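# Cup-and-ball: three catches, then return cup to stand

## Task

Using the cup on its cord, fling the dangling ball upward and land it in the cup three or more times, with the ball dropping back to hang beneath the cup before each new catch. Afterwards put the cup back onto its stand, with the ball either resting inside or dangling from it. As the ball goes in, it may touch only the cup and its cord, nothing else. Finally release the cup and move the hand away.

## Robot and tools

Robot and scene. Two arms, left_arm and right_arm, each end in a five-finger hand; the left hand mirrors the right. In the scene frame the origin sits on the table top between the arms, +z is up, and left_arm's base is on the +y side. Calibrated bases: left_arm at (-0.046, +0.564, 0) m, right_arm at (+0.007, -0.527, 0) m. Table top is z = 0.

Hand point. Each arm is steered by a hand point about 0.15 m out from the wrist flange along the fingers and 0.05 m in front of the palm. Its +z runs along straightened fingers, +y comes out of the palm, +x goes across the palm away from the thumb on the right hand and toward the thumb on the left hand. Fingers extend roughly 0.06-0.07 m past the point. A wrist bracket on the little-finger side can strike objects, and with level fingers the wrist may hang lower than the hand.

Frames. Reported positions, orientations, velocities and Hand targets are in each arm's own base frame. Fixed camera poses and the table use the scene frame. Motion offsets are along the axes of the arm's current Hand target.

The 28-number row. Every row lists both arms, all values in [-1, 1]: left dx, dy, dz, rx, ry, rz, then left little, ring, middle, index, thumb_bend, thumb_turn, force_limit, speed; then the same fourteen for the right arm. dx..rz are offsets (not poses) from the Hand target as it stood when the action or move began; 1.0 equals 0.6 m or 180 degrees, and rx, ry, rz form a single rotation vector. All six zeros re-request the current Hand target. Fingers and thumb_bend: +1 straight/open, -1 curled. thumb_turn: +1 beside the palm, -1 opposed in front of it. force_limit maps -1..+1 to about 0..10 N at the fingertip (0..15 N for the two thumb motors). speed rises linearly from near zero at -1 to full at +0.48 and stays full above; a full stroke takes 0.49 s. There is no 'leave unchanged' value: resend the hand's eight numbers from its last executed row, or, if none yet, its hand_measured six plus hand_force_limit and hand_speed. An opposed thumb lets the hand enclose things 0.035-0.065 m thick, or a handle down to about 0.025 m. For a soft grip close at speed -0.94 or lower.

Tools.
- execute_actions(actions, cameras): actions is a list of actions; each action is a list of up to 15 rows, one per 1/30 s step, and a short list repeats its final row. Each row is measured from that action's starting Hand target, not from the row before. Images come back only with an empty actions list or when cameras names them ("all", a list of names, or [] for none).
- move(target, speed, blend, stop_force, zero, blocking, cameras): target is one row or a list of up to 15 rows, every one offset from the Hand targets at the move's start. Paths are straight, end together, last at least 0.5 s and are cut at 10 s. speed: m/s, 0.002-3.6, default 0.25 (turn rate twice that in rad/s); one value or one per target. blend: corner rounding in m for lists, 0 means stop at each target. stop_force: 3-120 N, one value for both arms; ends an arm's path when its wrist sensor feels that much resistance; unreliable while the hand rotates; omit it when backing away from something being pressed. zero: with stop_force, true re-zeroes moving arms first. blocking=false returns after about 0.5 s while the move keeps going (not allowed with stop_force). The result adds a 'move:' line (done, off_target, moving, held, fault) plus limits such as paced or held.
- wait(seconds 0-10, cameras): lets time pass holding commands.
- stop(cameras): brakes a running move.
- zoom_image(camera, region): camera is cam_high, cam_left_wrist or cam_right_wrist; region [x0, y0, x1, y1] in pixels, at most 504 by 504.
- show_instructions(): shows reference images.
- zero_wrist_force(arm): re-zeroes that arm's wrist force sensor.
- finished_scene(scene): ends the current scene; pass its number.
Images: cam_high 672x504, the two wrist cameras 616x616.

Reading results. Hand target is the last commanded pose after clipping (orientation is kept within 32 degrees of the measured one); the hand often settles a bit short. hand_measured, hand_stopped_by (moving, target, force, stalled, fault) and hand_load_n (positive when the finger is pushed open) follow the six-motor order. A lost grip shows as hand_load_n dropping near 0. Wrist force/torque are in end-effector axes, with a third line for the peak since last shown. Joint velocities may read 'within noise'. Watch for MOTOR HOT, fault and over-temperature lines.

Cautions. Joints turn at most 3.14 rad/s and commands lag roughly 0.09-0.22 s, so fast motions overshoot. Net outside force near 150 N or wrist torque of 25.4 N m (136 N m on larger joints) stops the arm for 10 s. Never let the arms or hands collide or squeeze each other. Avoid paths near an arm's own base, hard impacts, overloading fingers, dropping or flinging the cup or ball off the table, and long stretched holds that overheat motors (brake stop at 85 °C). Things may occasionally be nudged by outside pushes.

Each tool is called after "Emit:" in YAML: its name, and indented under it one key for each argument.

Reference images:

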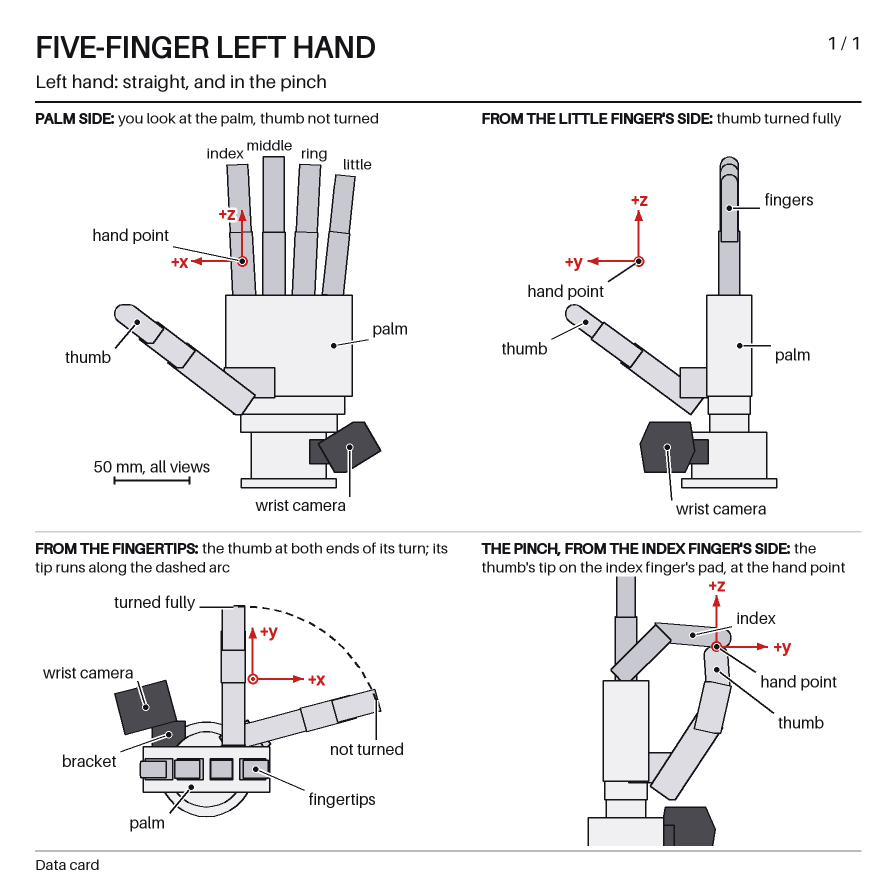

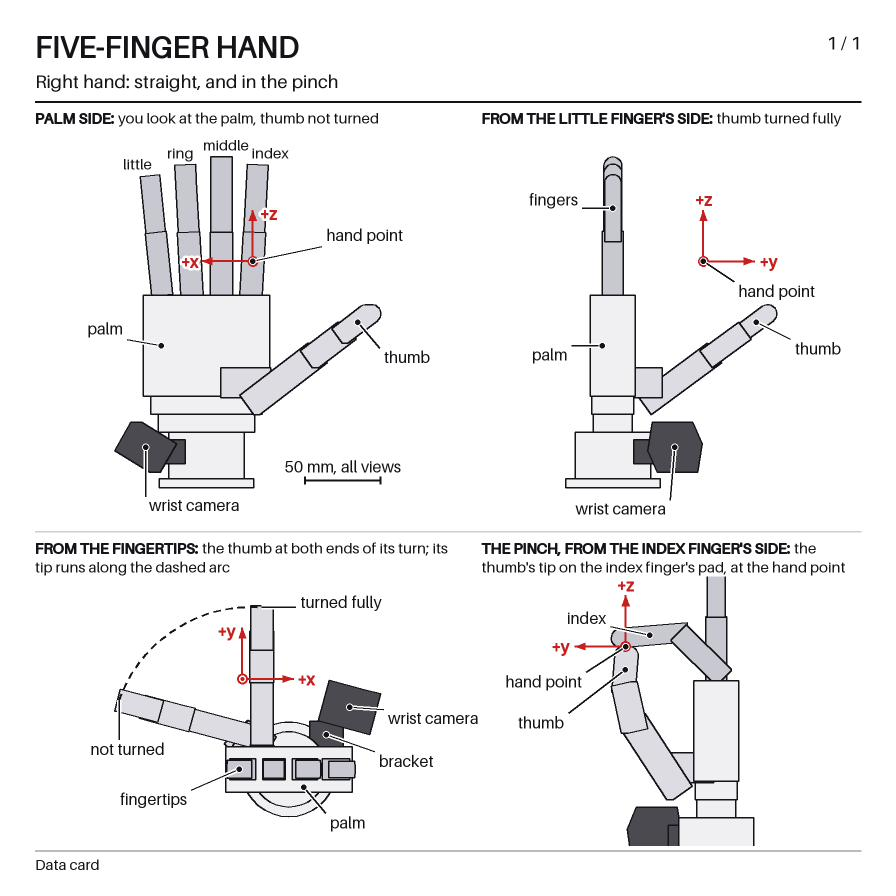

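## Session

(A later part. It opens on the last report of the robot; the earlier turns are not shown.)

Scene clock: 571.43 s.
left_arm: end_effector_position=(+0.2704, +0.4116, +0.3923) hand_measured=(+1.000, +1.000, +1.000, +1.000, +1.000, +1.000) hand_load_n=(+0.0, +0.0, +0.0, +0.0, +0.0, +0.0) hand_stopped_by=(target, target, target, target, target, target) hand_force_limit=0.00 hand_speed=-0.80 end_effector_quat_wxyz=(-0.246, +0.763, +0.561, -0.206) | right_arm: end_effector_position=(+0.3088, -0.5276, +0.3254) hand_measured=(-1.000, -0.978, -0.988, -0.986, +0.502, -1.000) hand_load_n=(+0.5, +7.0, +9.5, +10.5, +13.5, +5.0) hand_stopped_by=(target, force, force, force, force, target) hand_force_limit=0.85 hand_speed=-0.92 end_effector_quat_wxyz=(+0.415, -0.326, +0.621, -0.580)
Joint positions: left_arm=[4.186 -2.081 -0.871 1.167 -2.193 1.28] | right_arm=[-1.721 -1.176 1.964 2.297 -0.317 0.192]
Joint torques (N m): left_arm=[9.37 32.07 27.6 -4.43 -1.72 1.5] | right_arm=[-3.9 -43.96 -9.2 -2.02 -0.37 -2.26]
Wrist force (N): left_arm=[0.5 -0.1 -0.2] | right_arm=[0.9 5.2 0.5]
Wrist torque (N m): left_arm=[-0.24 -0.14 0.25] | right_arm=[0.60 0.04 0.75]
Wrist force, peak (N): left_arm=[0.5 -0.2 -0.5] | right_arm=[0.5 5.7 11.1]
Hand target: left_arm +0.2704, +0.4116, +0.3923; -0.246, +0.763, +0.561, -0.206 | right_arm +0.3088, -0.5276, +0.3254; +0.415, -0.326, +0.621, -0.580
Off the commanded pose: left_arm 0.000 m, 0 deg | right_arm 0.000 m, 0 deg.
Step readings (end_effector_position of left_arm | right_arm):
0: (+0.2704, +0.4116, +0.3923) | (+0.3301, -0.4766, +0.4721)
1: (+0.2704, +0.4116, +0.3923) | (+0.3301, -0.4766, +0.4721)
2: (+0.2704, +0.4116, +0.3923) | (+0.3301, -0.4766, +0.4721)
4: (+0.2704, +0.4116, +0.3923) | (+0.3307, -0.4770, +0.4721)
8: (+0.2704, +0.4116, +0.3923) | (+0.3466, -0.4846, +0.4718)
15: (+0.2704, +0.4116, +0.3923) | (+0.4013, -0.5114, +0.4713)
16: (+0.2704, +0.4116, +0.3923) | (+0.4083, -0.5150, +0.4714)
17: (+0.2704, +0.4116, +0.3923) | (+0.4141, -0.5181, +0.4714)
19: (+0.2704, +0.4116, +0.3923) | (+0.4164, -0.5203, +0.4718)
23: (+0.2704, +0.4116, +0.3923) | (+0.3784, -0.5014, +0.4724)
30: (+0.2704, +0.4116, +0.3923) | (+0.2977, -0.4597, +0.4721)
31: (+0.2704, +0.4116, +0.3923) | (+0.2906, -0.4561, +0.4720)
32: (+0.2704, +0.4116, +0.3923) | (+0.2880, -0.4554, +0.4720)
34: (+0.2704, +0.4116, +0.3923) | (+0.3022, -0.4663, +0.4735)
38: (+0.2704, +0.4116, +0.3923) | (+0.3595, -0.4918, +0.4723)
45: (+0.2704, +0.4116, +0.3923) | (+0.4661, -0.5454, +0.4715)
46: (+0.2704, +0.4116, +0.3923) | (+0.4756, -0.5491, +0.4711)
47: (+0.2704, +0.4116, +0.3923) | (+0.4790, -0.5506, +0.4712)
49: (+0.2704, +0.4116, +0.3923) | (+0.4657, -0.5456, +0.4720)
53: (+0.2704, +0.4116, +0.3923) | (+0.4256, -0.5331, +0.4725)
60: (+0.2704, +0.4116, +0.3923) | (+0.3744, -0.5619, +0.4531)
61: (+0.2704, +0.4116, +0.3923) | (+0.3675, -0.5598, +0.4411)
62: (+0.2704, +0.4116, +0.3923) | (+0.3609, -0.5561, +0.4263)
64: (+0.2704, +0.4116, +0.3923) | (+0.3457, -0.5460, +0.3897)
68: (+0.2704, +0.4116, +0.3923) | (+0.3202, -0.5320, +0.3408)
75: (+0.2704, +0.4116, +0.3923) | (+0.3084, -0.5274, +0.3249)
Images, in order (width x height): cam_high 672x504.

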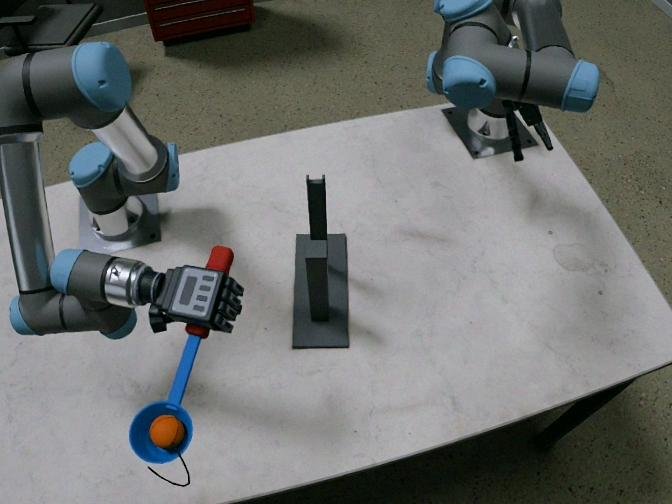

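Emit:
move:
  target:
    - [0,0,0,0,0,0,1,1,1,1,1,1,0,-0.8,-0.1500,-0.2574,-0.0200,0,0,0,-1,-1,-1,-1,-1,-1,0.85,-0.92]
    - [0,0,0,0,0,0,1,1,1,1,1,1,0,-0.8,-0.1500,-0.2574,-0.0200,0,0,0.6,-1,-1,-1,-1,-1,-1,0.85,-0.92]
    - [0,0,0,0,0,0,1,1,1,1,1,1,0,-0.8,-0.1458,-0.2270,-0.0205,0,0,0,-1,-1,-1,-1,-1,-1,0.85,-0.92]
  speed: [0.2, 0.35, 0.35]

Emit:
wait:
  seconds: 0.2
  cameras: ["cam_high"]

Emit:
zoom_image:
  camera: "cam_high"
  region: [80, 360, 220, 492]

Emit:
wait:
  seconds: 0.2
  cameras: ["cam_high"]

Emit:
zoom_image:
  camera: "cam_high"
  region: [80, 360, 220, 492]

Emit:
wait:
  seconds: 0.2
  cameras: ["cam_high"]

Emit:
zoom_image:
  camera: "cam_high"
  region: [80, 360, 220, 492]

Emit:
wait:
  seconds: 0.2
  cameras: ["cam_high"]

Emit:
zoom_image:
  camera: "cam_high"
  region: [80, 360, 220, 492]

Emit:
move:
  target: [0.03,0,0,0,0,0,1,1,1,1,1,1,0,-0.8,0,0,0,0,0,0,-1,-1,-1,-1,-1,-1,0.85,-0.92]
  speed: 0.002
  blocking: false

Scene clock: 586.17 s.
left_arm: end_effector_position=(+0.2704, +0.4116, +0.3923) hand_measured=(+1.000, +1.000, +1.000, +1.000, +1.000, +1.000) hand_load_n=(+0.0, +0.0, +0.0, +0.0, +0.0, -0.5) hand_stopped_by=(target, target, target, target, target, target) hand_force_limit=0.00 hand_speed=-0.80 end_effector_quat_wxyz=(-0.246, +0.763, +0.561, -0.206) | right_arm: end_effector_position=(+0.3261, -0.4601, +0.4721) hand_measured=(-1.000, -0.978, -0.988, -0.986, +0.502, -1.000) hand_load_n=(+0.5, +7.0, +9.5, +11.0, +13.5, +5.0) hand_stopped_by=(target, force, force, force, force, target) hand_force_limit=0.85 hand_speed=-0.92 end_effector_quat_wxyz=(+0.415, -0.326, +0.621, -0.580)
Joint positions: left_arm=[4.186 -2.081 -0.871 1.167 -2.193 1.28] | right_arm=[-1.701 -1.532 1.962 2.657 -0.337 0.189]
Joint torques (N m): left_arm=[9.29 31.81 27.71 -4.35 -1.55 1.38] | right_arm=[-5.56 -10.39 -29.35 -2.3 0.96 -0.25]
Wrist force (N): left_arm=[0.4 -0.1 -0.2] | right_arm=[0.5 4.7 0.6]
Wrist torque (N m): left_arm=[-0.25 -0.13 0.24] | right_arm=[0.54 0.08 0.64]
Wrist force, peak (N): left_arm=[0.7 -0.4 -0.3] | right_arm=[1.5 7.4 1.0]
Hand target: left_arm +0.2704, +0.4116, +0.3923; -0.246, +0.763, +0.561, -0.206 | right_arm +0.3260, -0.4602, +0.4721; +0.415, -0.326, +0.621, -0.580
Off the commanded pose: left_arm 0.000 m, 0 deg | right_arm 0.000 m, 0 deg.
move: done

Scene clock: 586.37 s.
left_arm: end_effector_position=(+0.2704, +0.4116, +0.3923) hand_measured=(+1.000, +1.000, +1.000, +1.000, +1.000, +1.000) hand_load_n=(+0.0, +0.0, +0.0, +0.0, +0.0, +0.0) hand_stopped_by=(target, target, target, target, target, target) hand_force_limit=0.00 hand_speed=-0.80 end_effector_quat_wxyz=(-0.246, +0.763, +0.561, -0.206) | right_arm: end_effector_position=(+0.3261, -0.4602, +0.4721) hand_measured=(-1.000, -0.978, -0.988, -0.986, +0.502, -1.000) hand_load_n=(+0.5, +7.0, +9.5, +11.0, +14.0, +5.5) hand_stopped_by=(target, force, force, force, force, target) hand_force_limit=0.85 hand_speed=-0.92 end_effector_quat_wxyz=(+0.415, -0.326, +0.621, -0.580)
Joint positions: left_arm=[4.186 -2.081 -0.871 1.167 -2.193 1.28] | right_arm=[-1.701 -1.532 1.962 2.657 -0.336 0.188]
Joint torques (N m): left_arm=[9.55 32.03 27.3 -4.38 -1.46 1.39] | right_arm=[-6.28 -9.97 -29.62 -1.41 2.01 -2.2]
Wrist force (N): left_arm=[0.4 -0.2 -0.4] | right_arm=[0.3 3.8 0.5]
Wrist torque (N m): left_arm=[-0.26 -0.14 0.24] | right_arm=[0.56 0.08 0.65]
Wrist force, peak (N): left_arm=[0.6 -0.3 -0.2] | right_arm=[0.6 5.1 0.3]
Hand target: left_arm +0.2704, +0.4116, +0.3923; -0.246, +0.763, +0.561, -0.206 | right_arm +0.3260, -0.4602, +0.4721; +0.415, -0.326, +0.621, -0.580
Off the commanded pose: left_arm 0.000 m, 0 deg | right_arm 0.000 m, 0 deg.
wait: 0.20 s; at rest by 0.17 s
Images, in order (width x height): cam_high 672x504.

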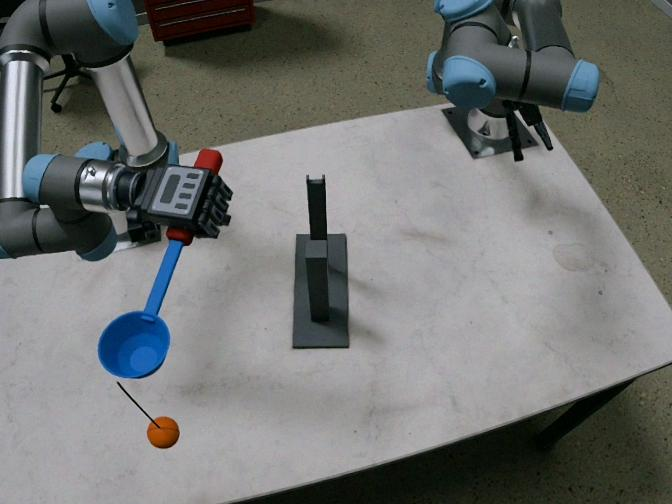

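Scaled by 3.600 from the camera's 672x504 image, which has a finer 960x720 frame.

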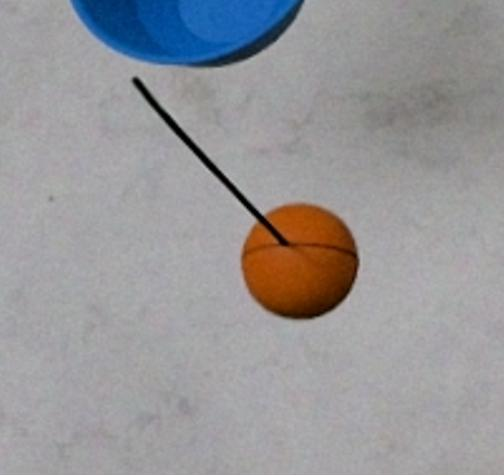

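Scene clock: 586.57 s.
left_arm: end_effector_position=(+0.2704, +0.4116, +0.3923) hand_measured=(+1.000, +1.000, +1.000, +1.000, +1.000, +1.000) hand_load_n=(+0.0, +0.0, +0.0, +0.0, +0.0, +0.0) hand_stopped_by=(target, target, target, target, target, target) hand_force_limit=0.00 hand_speed=-0.80 end_effector_quat_wxyz=(-0.246, +0.763, +0.561, -0.206) | right_arm: end_effector_position=(+0.3260, -0.4602, +0.4721) hand_measured=(-1.000, -0.978, -0.988, -0.986, +0.502, -1.000) hand_load_n=(+0.5, +7.0, +9.5, +11.0, +14.0, +5.0) hand_stopped_by=(target, force, force, force, force, target) hand_force_limit=0.85 hand_speed=-0.92 end_effector_quat_wxyz=(+0.415, -0.326, +0.621, -0.580)
Joint positions: left_arm=[4.186 -2.081 -0.871 1.167 -2.193 1.28] | right_arm=[-1.701 -1.532 1.962 2.657 -0.336 0.188]
Joint torques (N m): left_arm=[9.31 31.78 27.82 -4.35 -1.55 1.33] | right_arm=[-8.25 -9.81 -29.42 -0.7 2.04 -2.76]
Wrist force (N): left_arm=[0.4 -0.2 -0.2] | right_arm=[0.7 4.8 0.8]
Wrist torque (N m): left_arm=[-0.25 -0.13 0.24] | right_arm=[0.54 0.04 0.66]
Wrist force, peak (N): left_arm=[0.5 -0.2 -0.4] | right_arm=[0.4 5.3 0.4]
Hand target: left_arm +0.2704, +0.4116, +0.3923; -0.246, +0.763, +0.561, -0.206 | right_arm +0.3260, -0.4602, +0.4721; +0.415, -0.326, +0.621, -0.580
Off the commanded pose: left_arm 0.000 m, 0 deg | right_arm 0.000 m, 0 deg.
wait: 0.20 s; at rest by 0.17 s
Images, in order (width x height): cam_high 672x504.

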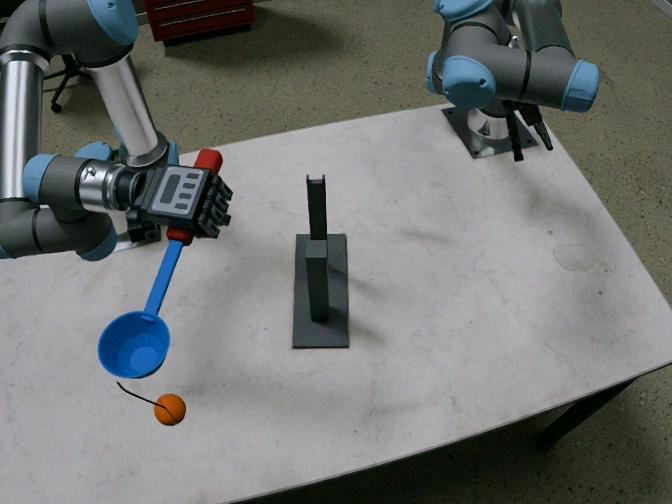

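Scaled by 3.600 from the camera's 672x504 image, which has a finer 960x720 frame.

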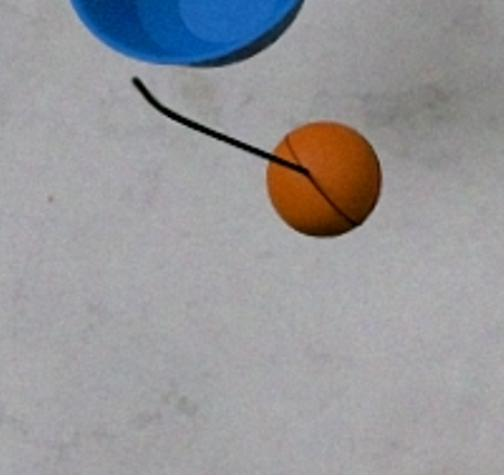

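Scene clock: 586.77 s.
left_arm: end_effector_position=(+0.2704, +0.4116, +0.3923) hand_measured=(+1.000, +1.000, +1.000, +1.000, +1.000, +1.000) hand_load_n=(+0.0, +0.0, +0.0, +0.0, +0.0, +0.0) hand_stopped_by=(target, target, target, target, target, target) hand_force_limit=0.00 hand_speed=-0.80 end_effector_quat_wxyz=(-0.246, +0.763, +0.561, -0.206) | right_arm: end_effector_position=(+0.3260, -0.4602, +0.4721) hand_measured=(-1.000, -0.978, -0.988, -0.986, +0.502, -1.000) hand_load_n=(+0.5, +7.0, +9.5, +11.0, +14.0, +5.0) hand_stopped_by=(target, force, force, force, force, target) hand_force_limit=0.85 hand_speed=-0.92 end_effector_quat_wxyz=(+0.415, -0.326, +0.621, -0.580)
Joint positions: left_arm=[4.186 -2.081 -0.871 1.167 -2.193 1.28] | right_arm=[-1.701 -1.532 1.962 2.657 -0.336 0.188]
Joint torques (N m): left_arm=[9.03 31.55 27.68 -4.36 -1.59 1.34] | right_arm=[-7.97 -9.81 -29.63 -0.39 2.11 -2.71]
Wrist force (N): left_arm=[0.4 -0.2 -0.2] | right_arm=[0.3 3.6 0.4]
Wrist torque (N m): left_arm=[-0.25 -0.13 0.24] | right_arm=[0.53 0.08 0.64]
Wrist force, peak (N): left_arm=[0.4 -0.4 -0.1] | right_arm=[0.3 4.9 0.4]
Hand target: left_arm +0.2704, +0.4116, +0.3923; -0.246, +0.763, +0.561, -0.206 | right_arm +0.3260, -0.4602, +0.4721; +0.415, -0.326, +0.621, -0.580
Off the commanded pose: left_arm 0.000 m, 0 deg | right_arm 0.000 m, 0 deg.
wait: 0.20 s; at rest by 0.17 s
Images, in order (width x height): cam_high 672x504.

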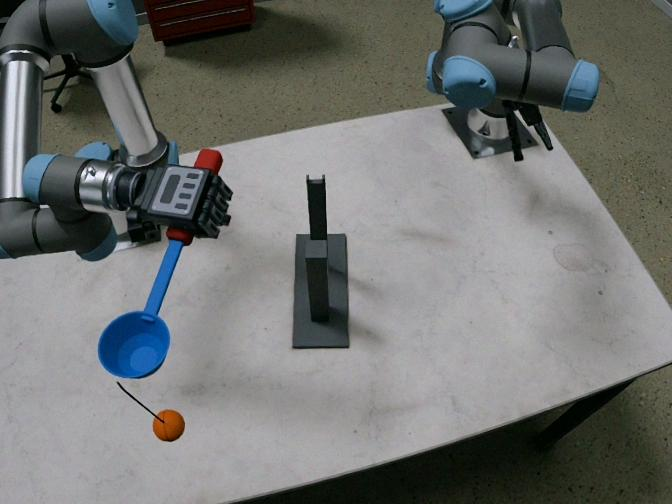

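Scaled by 3.600 from the camera's 672x504 image, which has a finer 960x720 frame.

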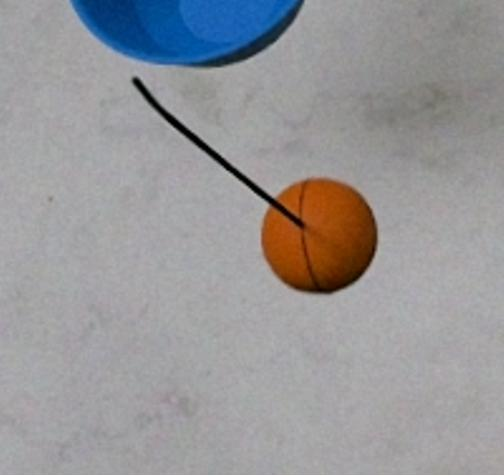

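Scene clock: 586.97 s.
left_arm: end_effector_position=(+0.2704, +0.4116, +0.3923) hand_measured=(+1.000, +1.000, +1.000, +1.000, +1.000, +1.000) hand_load_n=(+0.0, +0.0, +0.0, +0.0, +0.0, +0.0) hand_stopped_by=(target, target, target, target, target, target) hand_force_limit=0.00 hand_speed=-0.80 end_effector_quat_wxyz=(-0.246, +0.763, +0.561, -0.206) | right_arm: end_effector_position=(+0.3260, -0.4602, +0.4721) hand_measured=(-1.000, -0.978, -0.988, -0.986, +0.502, -1.000) hand_load_n=(+0.5, +6.5, +9.5, +11.0, +13.5, +5.5) hand_stopped_by=(target, force, force, force, force, target) hand_force_limit=0.85 hand_speed=-0.92 end_effector_quat_wxyz=(+0.415, -0.326, +0.621, -0.580)
Joint positions: left_arm=[4.186 -2.081 -0.871 1.167 -2.193 1.28] | right_arm=[-1.701 -1.532 1.962 2.657 -0.336 0.188]
Joint torques (N m): left_arm=[9.48 31.7 27.23 -4.35 -1.6 1.41] | right_arm=[-7.31 -10.21 -29.42 -0.21 2.13 -2.81]
Wrist force (N): left_arm=[0.5 -0.3 -0.1] | right_arm=[0.4 5.0 0.7]
Wrist torque (N m): left_arm=[-0.29 -0.14 0.26] | right_arm=[0.59 0.08 0.65]
Wrist force, peak (N): left_arm=[0.5 -0.2 -0.3] | right_arm=[0.5 5.0 0.8]
Hand target: left_arm +0.2704, +0.4116, +0.3923; -0.246, +0.763, +0.561, -0.206 | right_arm +0.3260, -0.4602, +0.4721; +0.415, -0.326, +0.621, -0.580
Off the commanded pose: left_arm 0.000 m, 0 deg | right_arm 0.000 m, 0 deg.
wait: 0.20 s; at rest by 0.17 s
Images, in order (width x height): cam_high 672x504.

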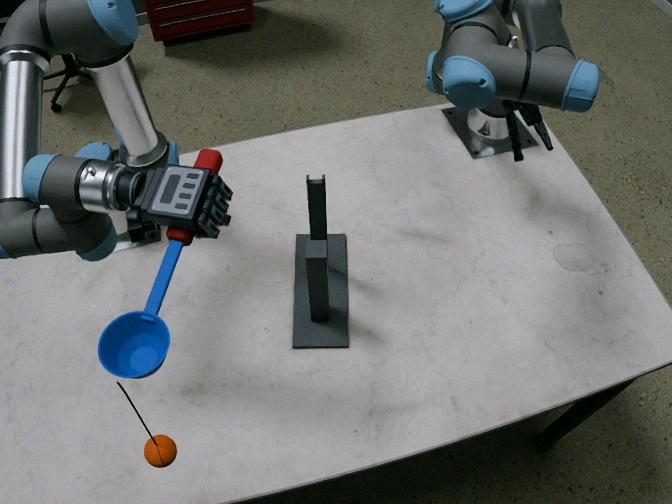

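Scaled by 3.600 from the camera's 672x504 image, which has a finer 960x720 frame.

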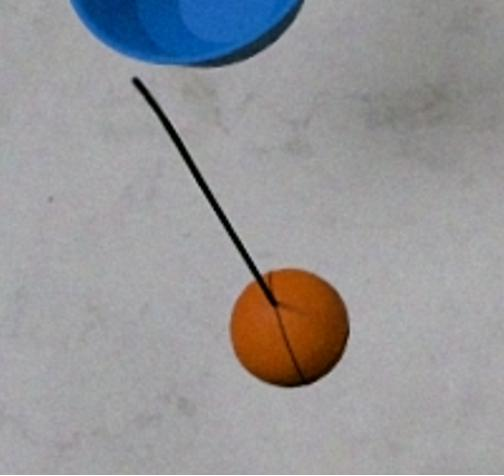

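Scene clock: 587.47 s.
left_arm: end_effector_position=(+0.2706, +0.4124, +0.3922) hand_measured=(+1.000, +1.000, +1.000, +1.000, +1.000, +1.000) hand_load_n=(+0.0, +0.0, +0.0, +0.0, +0.0, +0.0) hand_stopped_by=(target, target, target, target, target, target) hand_force_limit=0.00 hand_speed=-0.80 end_effector_quat_wxyz=(-0.246, +0.763, +0.561, -0.206) end_effector_velocity=(+0.001, +0.002, -0.001) end_effector_angular_velocity=(-0.002, +0.001, +0.000) | right_arm: end_effector_position=(+0.3260, -0.4602, +0.4721) hand_measured=(-1.000, -0.978, -0.988, -0.986, +0.502, -1.000) hand_load_n=(+0.5, +7.0, +9.5, +10.5, +14.0, +5.5) hand_stopped_by=(target, force, force, force, force, target) hand_force_limit=0.85 hand_speed=-0.92 end_effector_quat_wxyz=(+0.415, -0.326, +0.621, -0.580)
Joint positions: left_arm=[4.187 -2.083 -0.867 1.166 -2.193 1.28] | right_arm=[-1.701 -1.532 1.962 2.657 -0.336 0.188]
Joint velocities: left_arm=[0.001 -0.007 0.008 -0.002 0 0.001] | right_arm=[within noise]
Joint torques (N m): left_arm=[12.38 32.14 30.12 -4.75 -2.04 1.69] | right_arm=[-8 -10.08 -29.34 -2.44 2.22 -0.13]
Wrist force (N): left_arm=[0.6 -0.3 -0.1] | right_arm=[0.4 3.9 0.6]
Wrist torque (N m): left_arm=[-0.28 -0.17 0.21] | right_arm=[0.59 0.06 0.67]
Wrist force, peak (N): left_arm=[0.6 -0.3 -0.1] | right_arm=[0.4 5.3 0.6]
Hand target: left_arm +0.2707, +0.4126, +0.3922; -0.246, +0.763, +0.561, -0.206 | right_arm +0.3260, -0.4602, +0.4721; +0.415, -0.326, +0.621, -0.580
Off the commanded pose: left_arm 0.017 m, 0 deg | right_arm 0.000 m, 0 deg.
move: running

Emit:
wait:
  seconds: 10

Emit:
wait:
  seconds: 0.86

Emit:
execute_actions:
  actions:
    - [[0,0,0,0,0,0,1,1,1,1,1,1,0,-0.8,0.0515,-0.0071,0.0032,0,0,0,-1,-1,-1,-1,-1,-1,0.85,-0.92]]

Emit:
wait:
  seconds: 0.1
  cameras: ["cam_high"]

Emit:
zoom_image:
  camera: "cam_high"
  region: [80, 360, 220, 492]

Emit:
wait:
  seconds: 0.2
  cameras: ["cam_high"]

Emit:
zoom_image:
  camera: "cam_high"
  region: [80, 360, 220, 492]

Emit:
wait:
  seconds: 0.2
  cameras: ["cam_high"]

Emit:
zoom_image:
  camera: "cam_high"
  region: [80, 360, 220, 492]

Emit:
move:
  target: [-0.03,0,0,0,0,0,1,1,1,1,1,1,0,-0.8,0,0,0,0,0,0,-1,-1,-1,-1,-1,-1,0.85,-0.92]
  speed: 0.002
  blocking: false

Scene clock: 605.70 s.
left_arm: end_effector_position=(+0.2755, +0.4289, +0.3916) hand_measured=(+1.000, +1.000, +1.000, +1.000, +1.000, +1.000) hand_load_n=(+0.0, +0.0, +0.0, +0.0, +0.0, +0.0) hand_stopped_by=(target, target, target, target, target, target) hand_force_limit=0.00 hand_speed=-0.80 end_effector_quat_wxyz=(-0.246, +0.763, +0.561, -0.206) | right_arm: end_effector_position=(+0.3260, -0.4602, +0.4721) hand_measured=(-1.000, -0.978, -0.988, -0.986, +0.502, -1.000) hand_load_n=(+0.5, +7.0, +9.5, +10.5, +13.5, +5.5) hand_stopped_by=(target, force, force, force, force, target) hand_force_limit=0.85 hand_speed=-0.92 end_effector_quat_wxyz=(+0.415, -0.326, +0.621, -0.580)
Joint positions: left_arm=[4.195 -2.132 -0.791 1.144 -2.195 1.289] | right_arm=[-1.701 -1.532 1.962 2.657 -0.336 0.188]
Joint torques (N m): left_arm=[-9.07 52.97 11.21 -0.83 -0.38 -1.41] | right_arm=[-7.14 -16.32 -29.45 -2.05 2.26 1.46]
Wrist force (N): left_arm=[0.3 -0.3 -0.1] | right_arm=[0.3 3.3 0.8]
Wrist torque (N m): left_arm=[-0.28 -0.11 0.08] | right_arm=[0.50 0.08 0.64]
Wrist force, peak (N): left_arm=[0.5 -0.5 -0.5] | right_arm=[0.4 5.6 0.9]
Hand target: left_arm +0.2755, +0.4289, +0.3916; -0.246, +0.763, +0.561, -0.206 | right_arm +0.3260, -0.4602, +0.4721; +0.415, -0.326, +0.621, -0.580
Off the commanded pose: left_arm 0.000 m, 0 deg | right_arm 0.000 m, 0 deg.
earlier move: done
wait: 0.00 of 10 s (the move ended)

Scene clock: 606.57 s.
left_arm: end_effector_position=(+0.2755, +0.4289, +0.3916) hand_measured=(+1.000, +1.000, +1.000, +1.000, +1.000, +1.000) hand_load_n=(+0.0, +0.0, +0.0, +0.0, +0.0, -0.5) hand_stopped_by=(target, target, target, target, target, target) hand_force_limit=0.00 hand_speed=-0.80 end_effector_quat_wxyz=(-0.246, +0.763, +0.561, -0.206) | right_arm: end_effector_position=(+0.3260, -0.4602, +0.4721) hand_measured=(-1.000, -0.978, -0.988, -0.986, +0.502, -1.000) hand_load_n=(+0.5, +7.0, +9.5, +10.5, +13.5, +5.0) hand_stopped_by=(target, force, force, force, force, target) hand_force_limit=0.85 hand_speed=-0.92 end_effector_quat_wxyz=(+0.415, -0.326, +0.621, -0.580)
Joint positions: left_arm=[4.195 -2.132 -0.791 1.144 -2.195 1.289] | right_arm=[-1.701 -1.532 1.962 2.657 -0.336 0.188]
Joint torques (N m): left_arm=[-8.59 53.25 10.4 -0.68 -0.25 -1.42] | right_arm=[-7.6 -16.57 -29.31 -2.04 2.21 1.43]
Wrist force (N): left_arm=[0.4 -0.5 -0.2] | right_arm=[0.5 3.9 0.6]
Wrist torque (N m): left_arm=[-0.29 -0.13 0.10] | right_arm=[0.57 0.05 0.66]
Wrist force, peak (N): left_arm=[0.7 -0.5 -0.2] | right_arm=[0.3 5.3 0.9]
Hand target: left_arm +0.2755, +0.4289, +0.3916; -0.246, +0.763, +0.561, -0.206 | right_arm +0.3260, -0.4602, +0.4721; +0.415, -0.326, +0.621, -0.580
Off the commanded pose: left_arm 0.000 m, 0 deg | right_arm 0.000 m, 0 deg.
wait: 0.87 s; at rest by 0.17 s

Scene clock: 607.27 s.
left_arm: end_effector_position=(+0.2755, +0.4289, +0.3916) hand_measured=(+1.000, +1.000, +1.000, +1.000, +1.000, +1.000) hand_load_n=(+0.5, +0.0, +0.0, +0.0, +0.0, +0.0) hand_stopped_by=(target, target, target, target, target, target) hand_force_limit=0.00 hand_speed=-0.80 end_effector_quat_wxyz=(-0.246, +0.763, +0.561, -0.206) | right_arm: end_effector_position=(+0.3137, -0.4889, +0.4721) hand_measured=(-1.000, -0.978, -0.988, -0.986, +0.502, -1.000) hand_load_n=(+0.5, +7.0, +9.5, +10.5, +14.0, +5.0) hand_stopped_by=(target, force, force, force, force, target) hand_force_limit=0.85 hand_speed=-0.92 end_effector_quat_wxyz=(+0.415, -0.326, +0.621, -0.580)
Joint positions: left_arm=[4.195 -2.132 -0.791 1.144 -2.195 1.289] | right_arm=[-1.723 -1.469 1.894 2.659 -0.315 0.192]
Joint torques (N m): left_arm=[-8.87 53.04 10.47 -0.76 -0.19 -1.3] | right_arm=[-8.01 -11.24 -30.07 0.21 1.83 -2.8]
Wrist force (N): left_arm=[0.3 -0.3 0.0] | right_arm=[0.5 4.8 0.3]
Wrist torque (N m): left_arm=[-0.29 -0.11 0.09] | right_arm=[0.60 0.09 0.66]
Wrist force, peak (N): left_arm=[0.6 -0.4 -0.2] | right_arm=[-9.0 4.0 0.9]
Hand target: left_arm +0.2755, +0.4289, +0.3916; -0.246, +0.763, +0.561, -0.206 | right_arm +0.3137, -0.4890, +0.4721; +0.415, -0.326, +0.621, -0.580
Off the commanded pose: left_arm 0.000 m, 0 deg | right_arm 0.000 m, 0 deg.
Step readings (end_effector_position of left_arm | right_arm):
0: (+0.2755, +0.4289, +0.3916) | (+0.3260, -0.4602, +0.4721)
1: (+0.2755, +0.4289, +0.3916) | (+0.3256, -0.4610, +0.4721)
2: (+0.2755, +0.4289, +0.3916) | (+0.3225, -0.4676, +0.4720)
4: (+0.2755, +0.4289, +0.3916) | (+0.3139, -0.4852, +0.4714)
8: (+0.2755, +0.4289, +0.3916) | (+0.3130, -0.4904, +0.4720)
15: (+0.2755, +0.4289, +0.3916) | (+0.3138, -0.4888, +0.4721)

Scene clock: 607.37 s.
left_arm: end_effector_position=(+0.2755, +0.4289, +0.3916) hand_measured=(+1.000, +1.000, +1.000, +1.000, +1.000, +1.000) hand_load_n=(+0.0, +0.0, +0.0, +0.0, +0.0, +0.0) hand_stopped_by=(target, target, target, target, target, target) hand_force_limit=0.00 hand_speed=-0.80 end_effector_quat_wxyz=(-0.246, +0.763, +0.561, -0.206) | right_arm: end_effector_position=(+0.3137, -0.4889, +0.4721) hand_measured=(-1.000, -0.978, -0.988, -0.986, +0.502, -1.000) hand_load_n=(+0.5, +7.0, +9.5, +10.5, +13.5, +5.5) hand_stopped_by=(target, force, force, force, force, target) hand_force_limit=0.85 hand_speed=-0.92 end_effector_quat_wxyz=(+0.415, -0.326, +0.621, -0.580)
Joint positions: left_arm=[4.195 -2.132 -0.791 1.144 -2.195 1.289] | right_arm=[-1.723 -1.469 1.894 2.659 -0.315 0.192]
Joint torques (N m): left_arm=[-8.65 52.92 10.59 -0.76 0.01 -1.45] | right_arm=[-7.58 -12.3 -29.41 0.41 1.98 -2.79]
Wrist force (N): left_arm=[0.6 -0.1 0.0] | right_arm=[0.4 3.6 0.7]
Wrist torque (N m): left_arm=[-0.25 -0.15 0.09] | right_arm=[0.53 0.05 0.67]
Wrist force, peak (N): left_arm=[0.4 -0.3 -0.3] | right_arm=[0.3 5.0 0.5]
Hand target: left_arm +0.2755, +0.4289, +0.3916; -0.246, +0.763, +0.561, -0.206 | right_arm +0.3137, -0.4890, +0.4721; +0.415, -0.326, +0.621, -0.580
Off the commanded pose: left_arm 0.000 m, 0 deg | right_arm 0.000 m, 0 deg.
wait: 0.10 s; no rest
Images, in order (width x height): cam_high 672x504.

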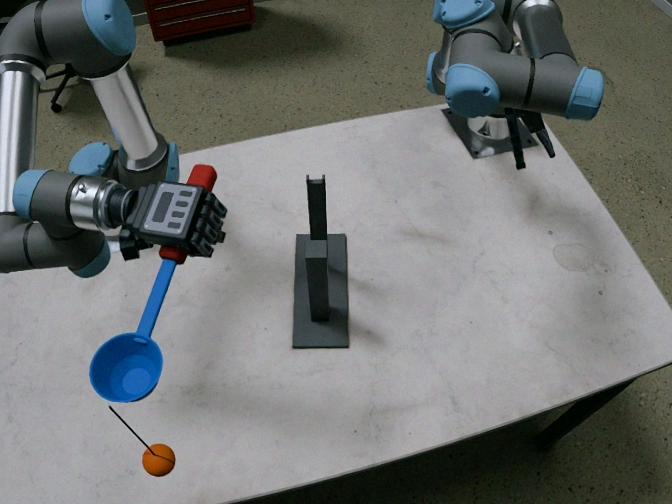

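Scaled by 3.600 from the camera's 672x504 image, which has a finer 960x720 frame.

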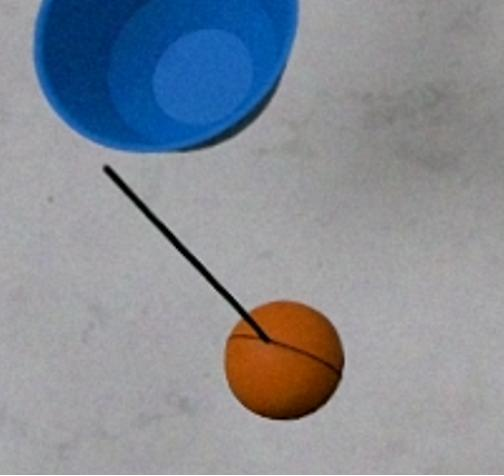

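Scene clock: 607.57 s.
left_arm: end_effector_position=(+0.2755, +0.4289, +0.3916) hand_measured=(+1.000, +1.000, +1.000, +1.000, +1.000, +1.000) hand_load_n=(+0.0, +0.0, +0.0, +0.0, +0.0, +0.0) hand_stopped_by=(target, target, target, target, target, target) hand_force_limit=0.00 hand_speed=-0.80 end_effector_quat_wxyz=(-0.246, +0.763, +0.561, -0.206) | right_arm: end_effector_position=(+0.3137, -0.4890, +0.4721) hand_measured=(-1.000, -0.978, -0.988, -0.986, +0.502, -1.000) hand_load_n=(+0.5, +7.0, +9.5, +10.5, +14.0, +5.5) hand_stopped_by=(target, force, force, force, force, target) hand_force_limit=0.85 hand_speed=-0.92 end_effector_quat_wxyz=(+0.415, -0.326, +0.621, -0.580)
Joint positions: left_arm=[4.195 -2.132 -0.791 1.144 -2.195 1.289] | right_arm=[-1.723 -1.468 1.894 2.659 -0.315 0.192]
Joint torques (N m): left_arm=[-9.13 53.4 10.72 -0.73 -0.03 -1.32] | right_arm=[-7.73 -12.13 -29.66 0.5 2.24 -2.78]
Wrist force (N): left_arm=[0.4 -0.2 -0.2] | right_arm=[0.5 5.1 0.7]
Wrist torque (N m): left_arm=[-0.26 -0.13 0.09] | right_arm=[0.58 0.08 0.67]
Wrist force, peak (N): left_arm=[0.6 -0.3 -0.1] | right_arm=[0.5 5.1 0.7]
Hand target: left_arm +0.2755, +0.4289, +0.3916; -0.246, +0.763, +0.561, -0.206 | right_arm +0.3137, -0.4890, +0.4721; +0.415, -0.326, +0.621, -0.580
Off the commanded pose: left_arm 0.000 m, 0 deg | right_arm 0.000 m, 0 deg.
wait: 0.20 s; at rest by 0.17 s
Images, in order (width x height): cam_high 672x504.

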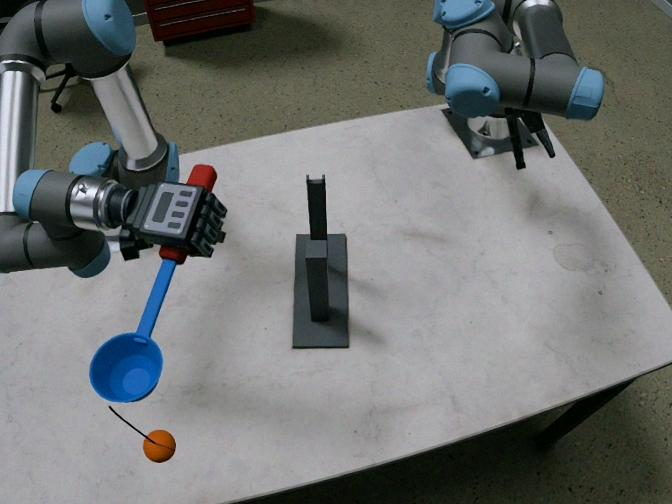

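Scaled by 3.600 from the camera's 672x504 image, which has a finer 960x720 frame.

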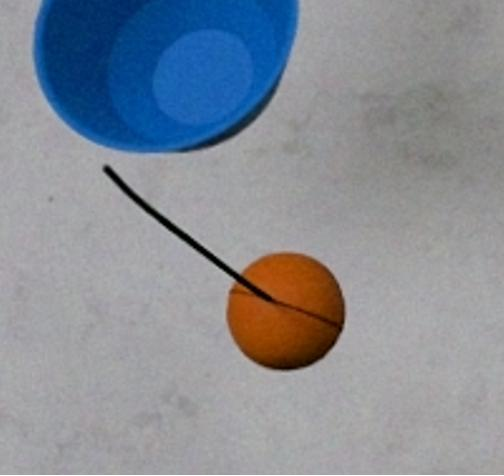

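Scene clock: 607.77 s.
left_arm: end_effector_position=(+0.2755, +0.4289, +0.3916) hand_measured=(+1.000, +1.000, +1.000, +1.000, +1.000, +1.000) hand_load_n=(+0.0, +0.0, +0.0, +0.0, +0.0, +0.0) hand_stopped_by=(target, target, target, target, target, target) hand_force_limit=0.00 hand_speed=-0.80 end_effector_quat_wxyz=(-0.246, +0.763, +0.561, -0.206) | right_arm: end_effector_position=(+0.3137, -0.4890, +0.4721) hand_measured=(-1.000, -0.978, -0.988, -0.986, +0.502, -1.000) hand_load_n=(+0.5, +7.0, +9.5, +11.0, +13.5, +5.5) hand_stopped_by=(target, force, force, force, force, target) hand_force_limit=0.85 hand_speed=-0.92 end_effector_quat_wxyz=(+0.415, -0.326, +0.621, -0.580)
Joint positions: left_arm=[4.195 -2.132 -0.791 1.144 -2.195 1.289] | right_arm=[-1.723 -1.468 1.894 2.659 -0.315 0.192]
Joint torques (N m): left_arm=[-8.76 52.99 10.68 -0.77 -0.03 -1.4] | right_arm=[-7.71 -12.18 -29.78 0.43 2.22 -2.76]
Wrist force (N): left_arm=[0.3 -0.3 -0.3] | right_arm=[0.2 3.5 0.1]
Wrist torque (N m): left_arm=[-0.27 -0.11 0.08] | right_arm=[0.56 0.10 0.65]
Wrist force, peak (N): left_arm=[0.5 -0.3 -0.1] | right_arm=[0.6 5.2 0.7]
Hand target: left_arm +0.2755, +0.4289, +0.3916; -0.246, +0.763, +0.561, -0.206 | right_arm +0.3137, -0.4890, +0.4721; +0.415, -0.326, +0.621, -0.580
Off the commanded pose: left_arm 0.000 m, 0 deg | right_arm 0.000 m, 0 deg.
wait: 0.20 s; at rest by 0.17 s
Images, in order (width x height): cam_high 672x504.

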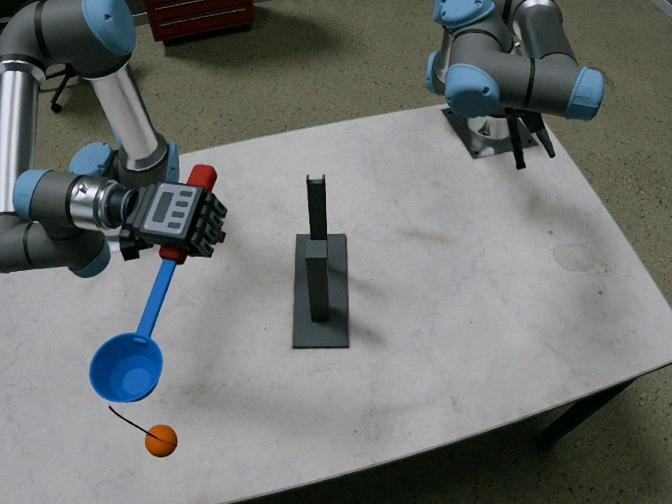

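Scaled by 3.600 from the camera's 672x504 image, which has a finer 960x720 frame.

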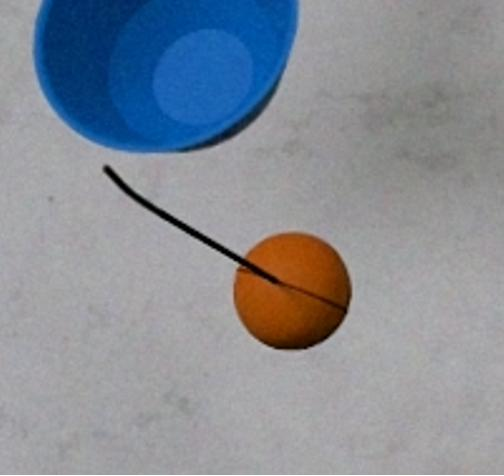

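Scene clock: 608.27 s.
left_arm: end_effector_position=(+0.2753, +0.4280, +0.3916) hand_measured=(+1.000, +1.000, +1.000, +1.000, +1.000, +1.000) hand_load_n=(+0.0, +0.0, +0.0, +0.0, +0.0, +0.0) hand_stopped_by=(target, target, target, target, target, target) hand_force_limit=0.00 hand_speed=-0.80 end_effector_quat_wxyz=(-0.246, +0.763, +0.561, -0.206) end_effector_velocity=(+0.000, -0.003, +0.001) end_effector_angular_velocity=(+0.001, -0.002, -0.001) | right_arm: end_effector_position=(+0.3137, -0.4890, +0.4721) hand_measured=(-1.000, -0.978, -0.988, -0.986, +0.502, -1.000) hand_load_n=(+0.5, +7.0, +9.5, +10.5, +14.0, +5.5) hand_stopped_by=(target, force, force, force, force, target) hand_force_limit=0.85 hand_speed=-0.92 end_effector_quat_wxyz=(+0.415, -0.326, +0.621, -0.580)
Joint positions: left_arm=[4.194 -2.129 -0.795 1.146 -2.195 1.289] | right_arm=[-1.723 -1.468 1.894 2.659 -0.315 0.192]
Joint velocities: left_arm=[-0.002 0.008 -0.009 0.003 0.001 -0.001] | right_arm=[within noise]
Joint torques (N m): left_arm=[-13.84 51.93 9.92 -0.34 0.41 -1.94] | right_arm=[-8.16 -12.26 -29.38 0.48 2.33 -2.73]
Wrist force (N): left_arm=[0.5 -0.5 -0.1] | right_arm=[0.2 4.1 0.4]
Wrist torque (N m): left_arm=[-0.31 -0.15 0.15] | right_arm=[0.54 0.11 0.65]
Wrist force, peak (N): left_arm=[0.7 -0.2 -0.4] | right_arm=[0.5 5.2 0.6]
Hand target: left_arm +0.2752, +0.4279, +0.3916; -0.246, +0.763, +0.561, -0.206 | right_arm +0.3137, -0.4890, +0.4721; +0.415, -0.326, +0.621, -0.580
Off the commanded pose: left_arm 0.017 m, 0 deg | right_arm 0.000 m, 0 deg.
move: running


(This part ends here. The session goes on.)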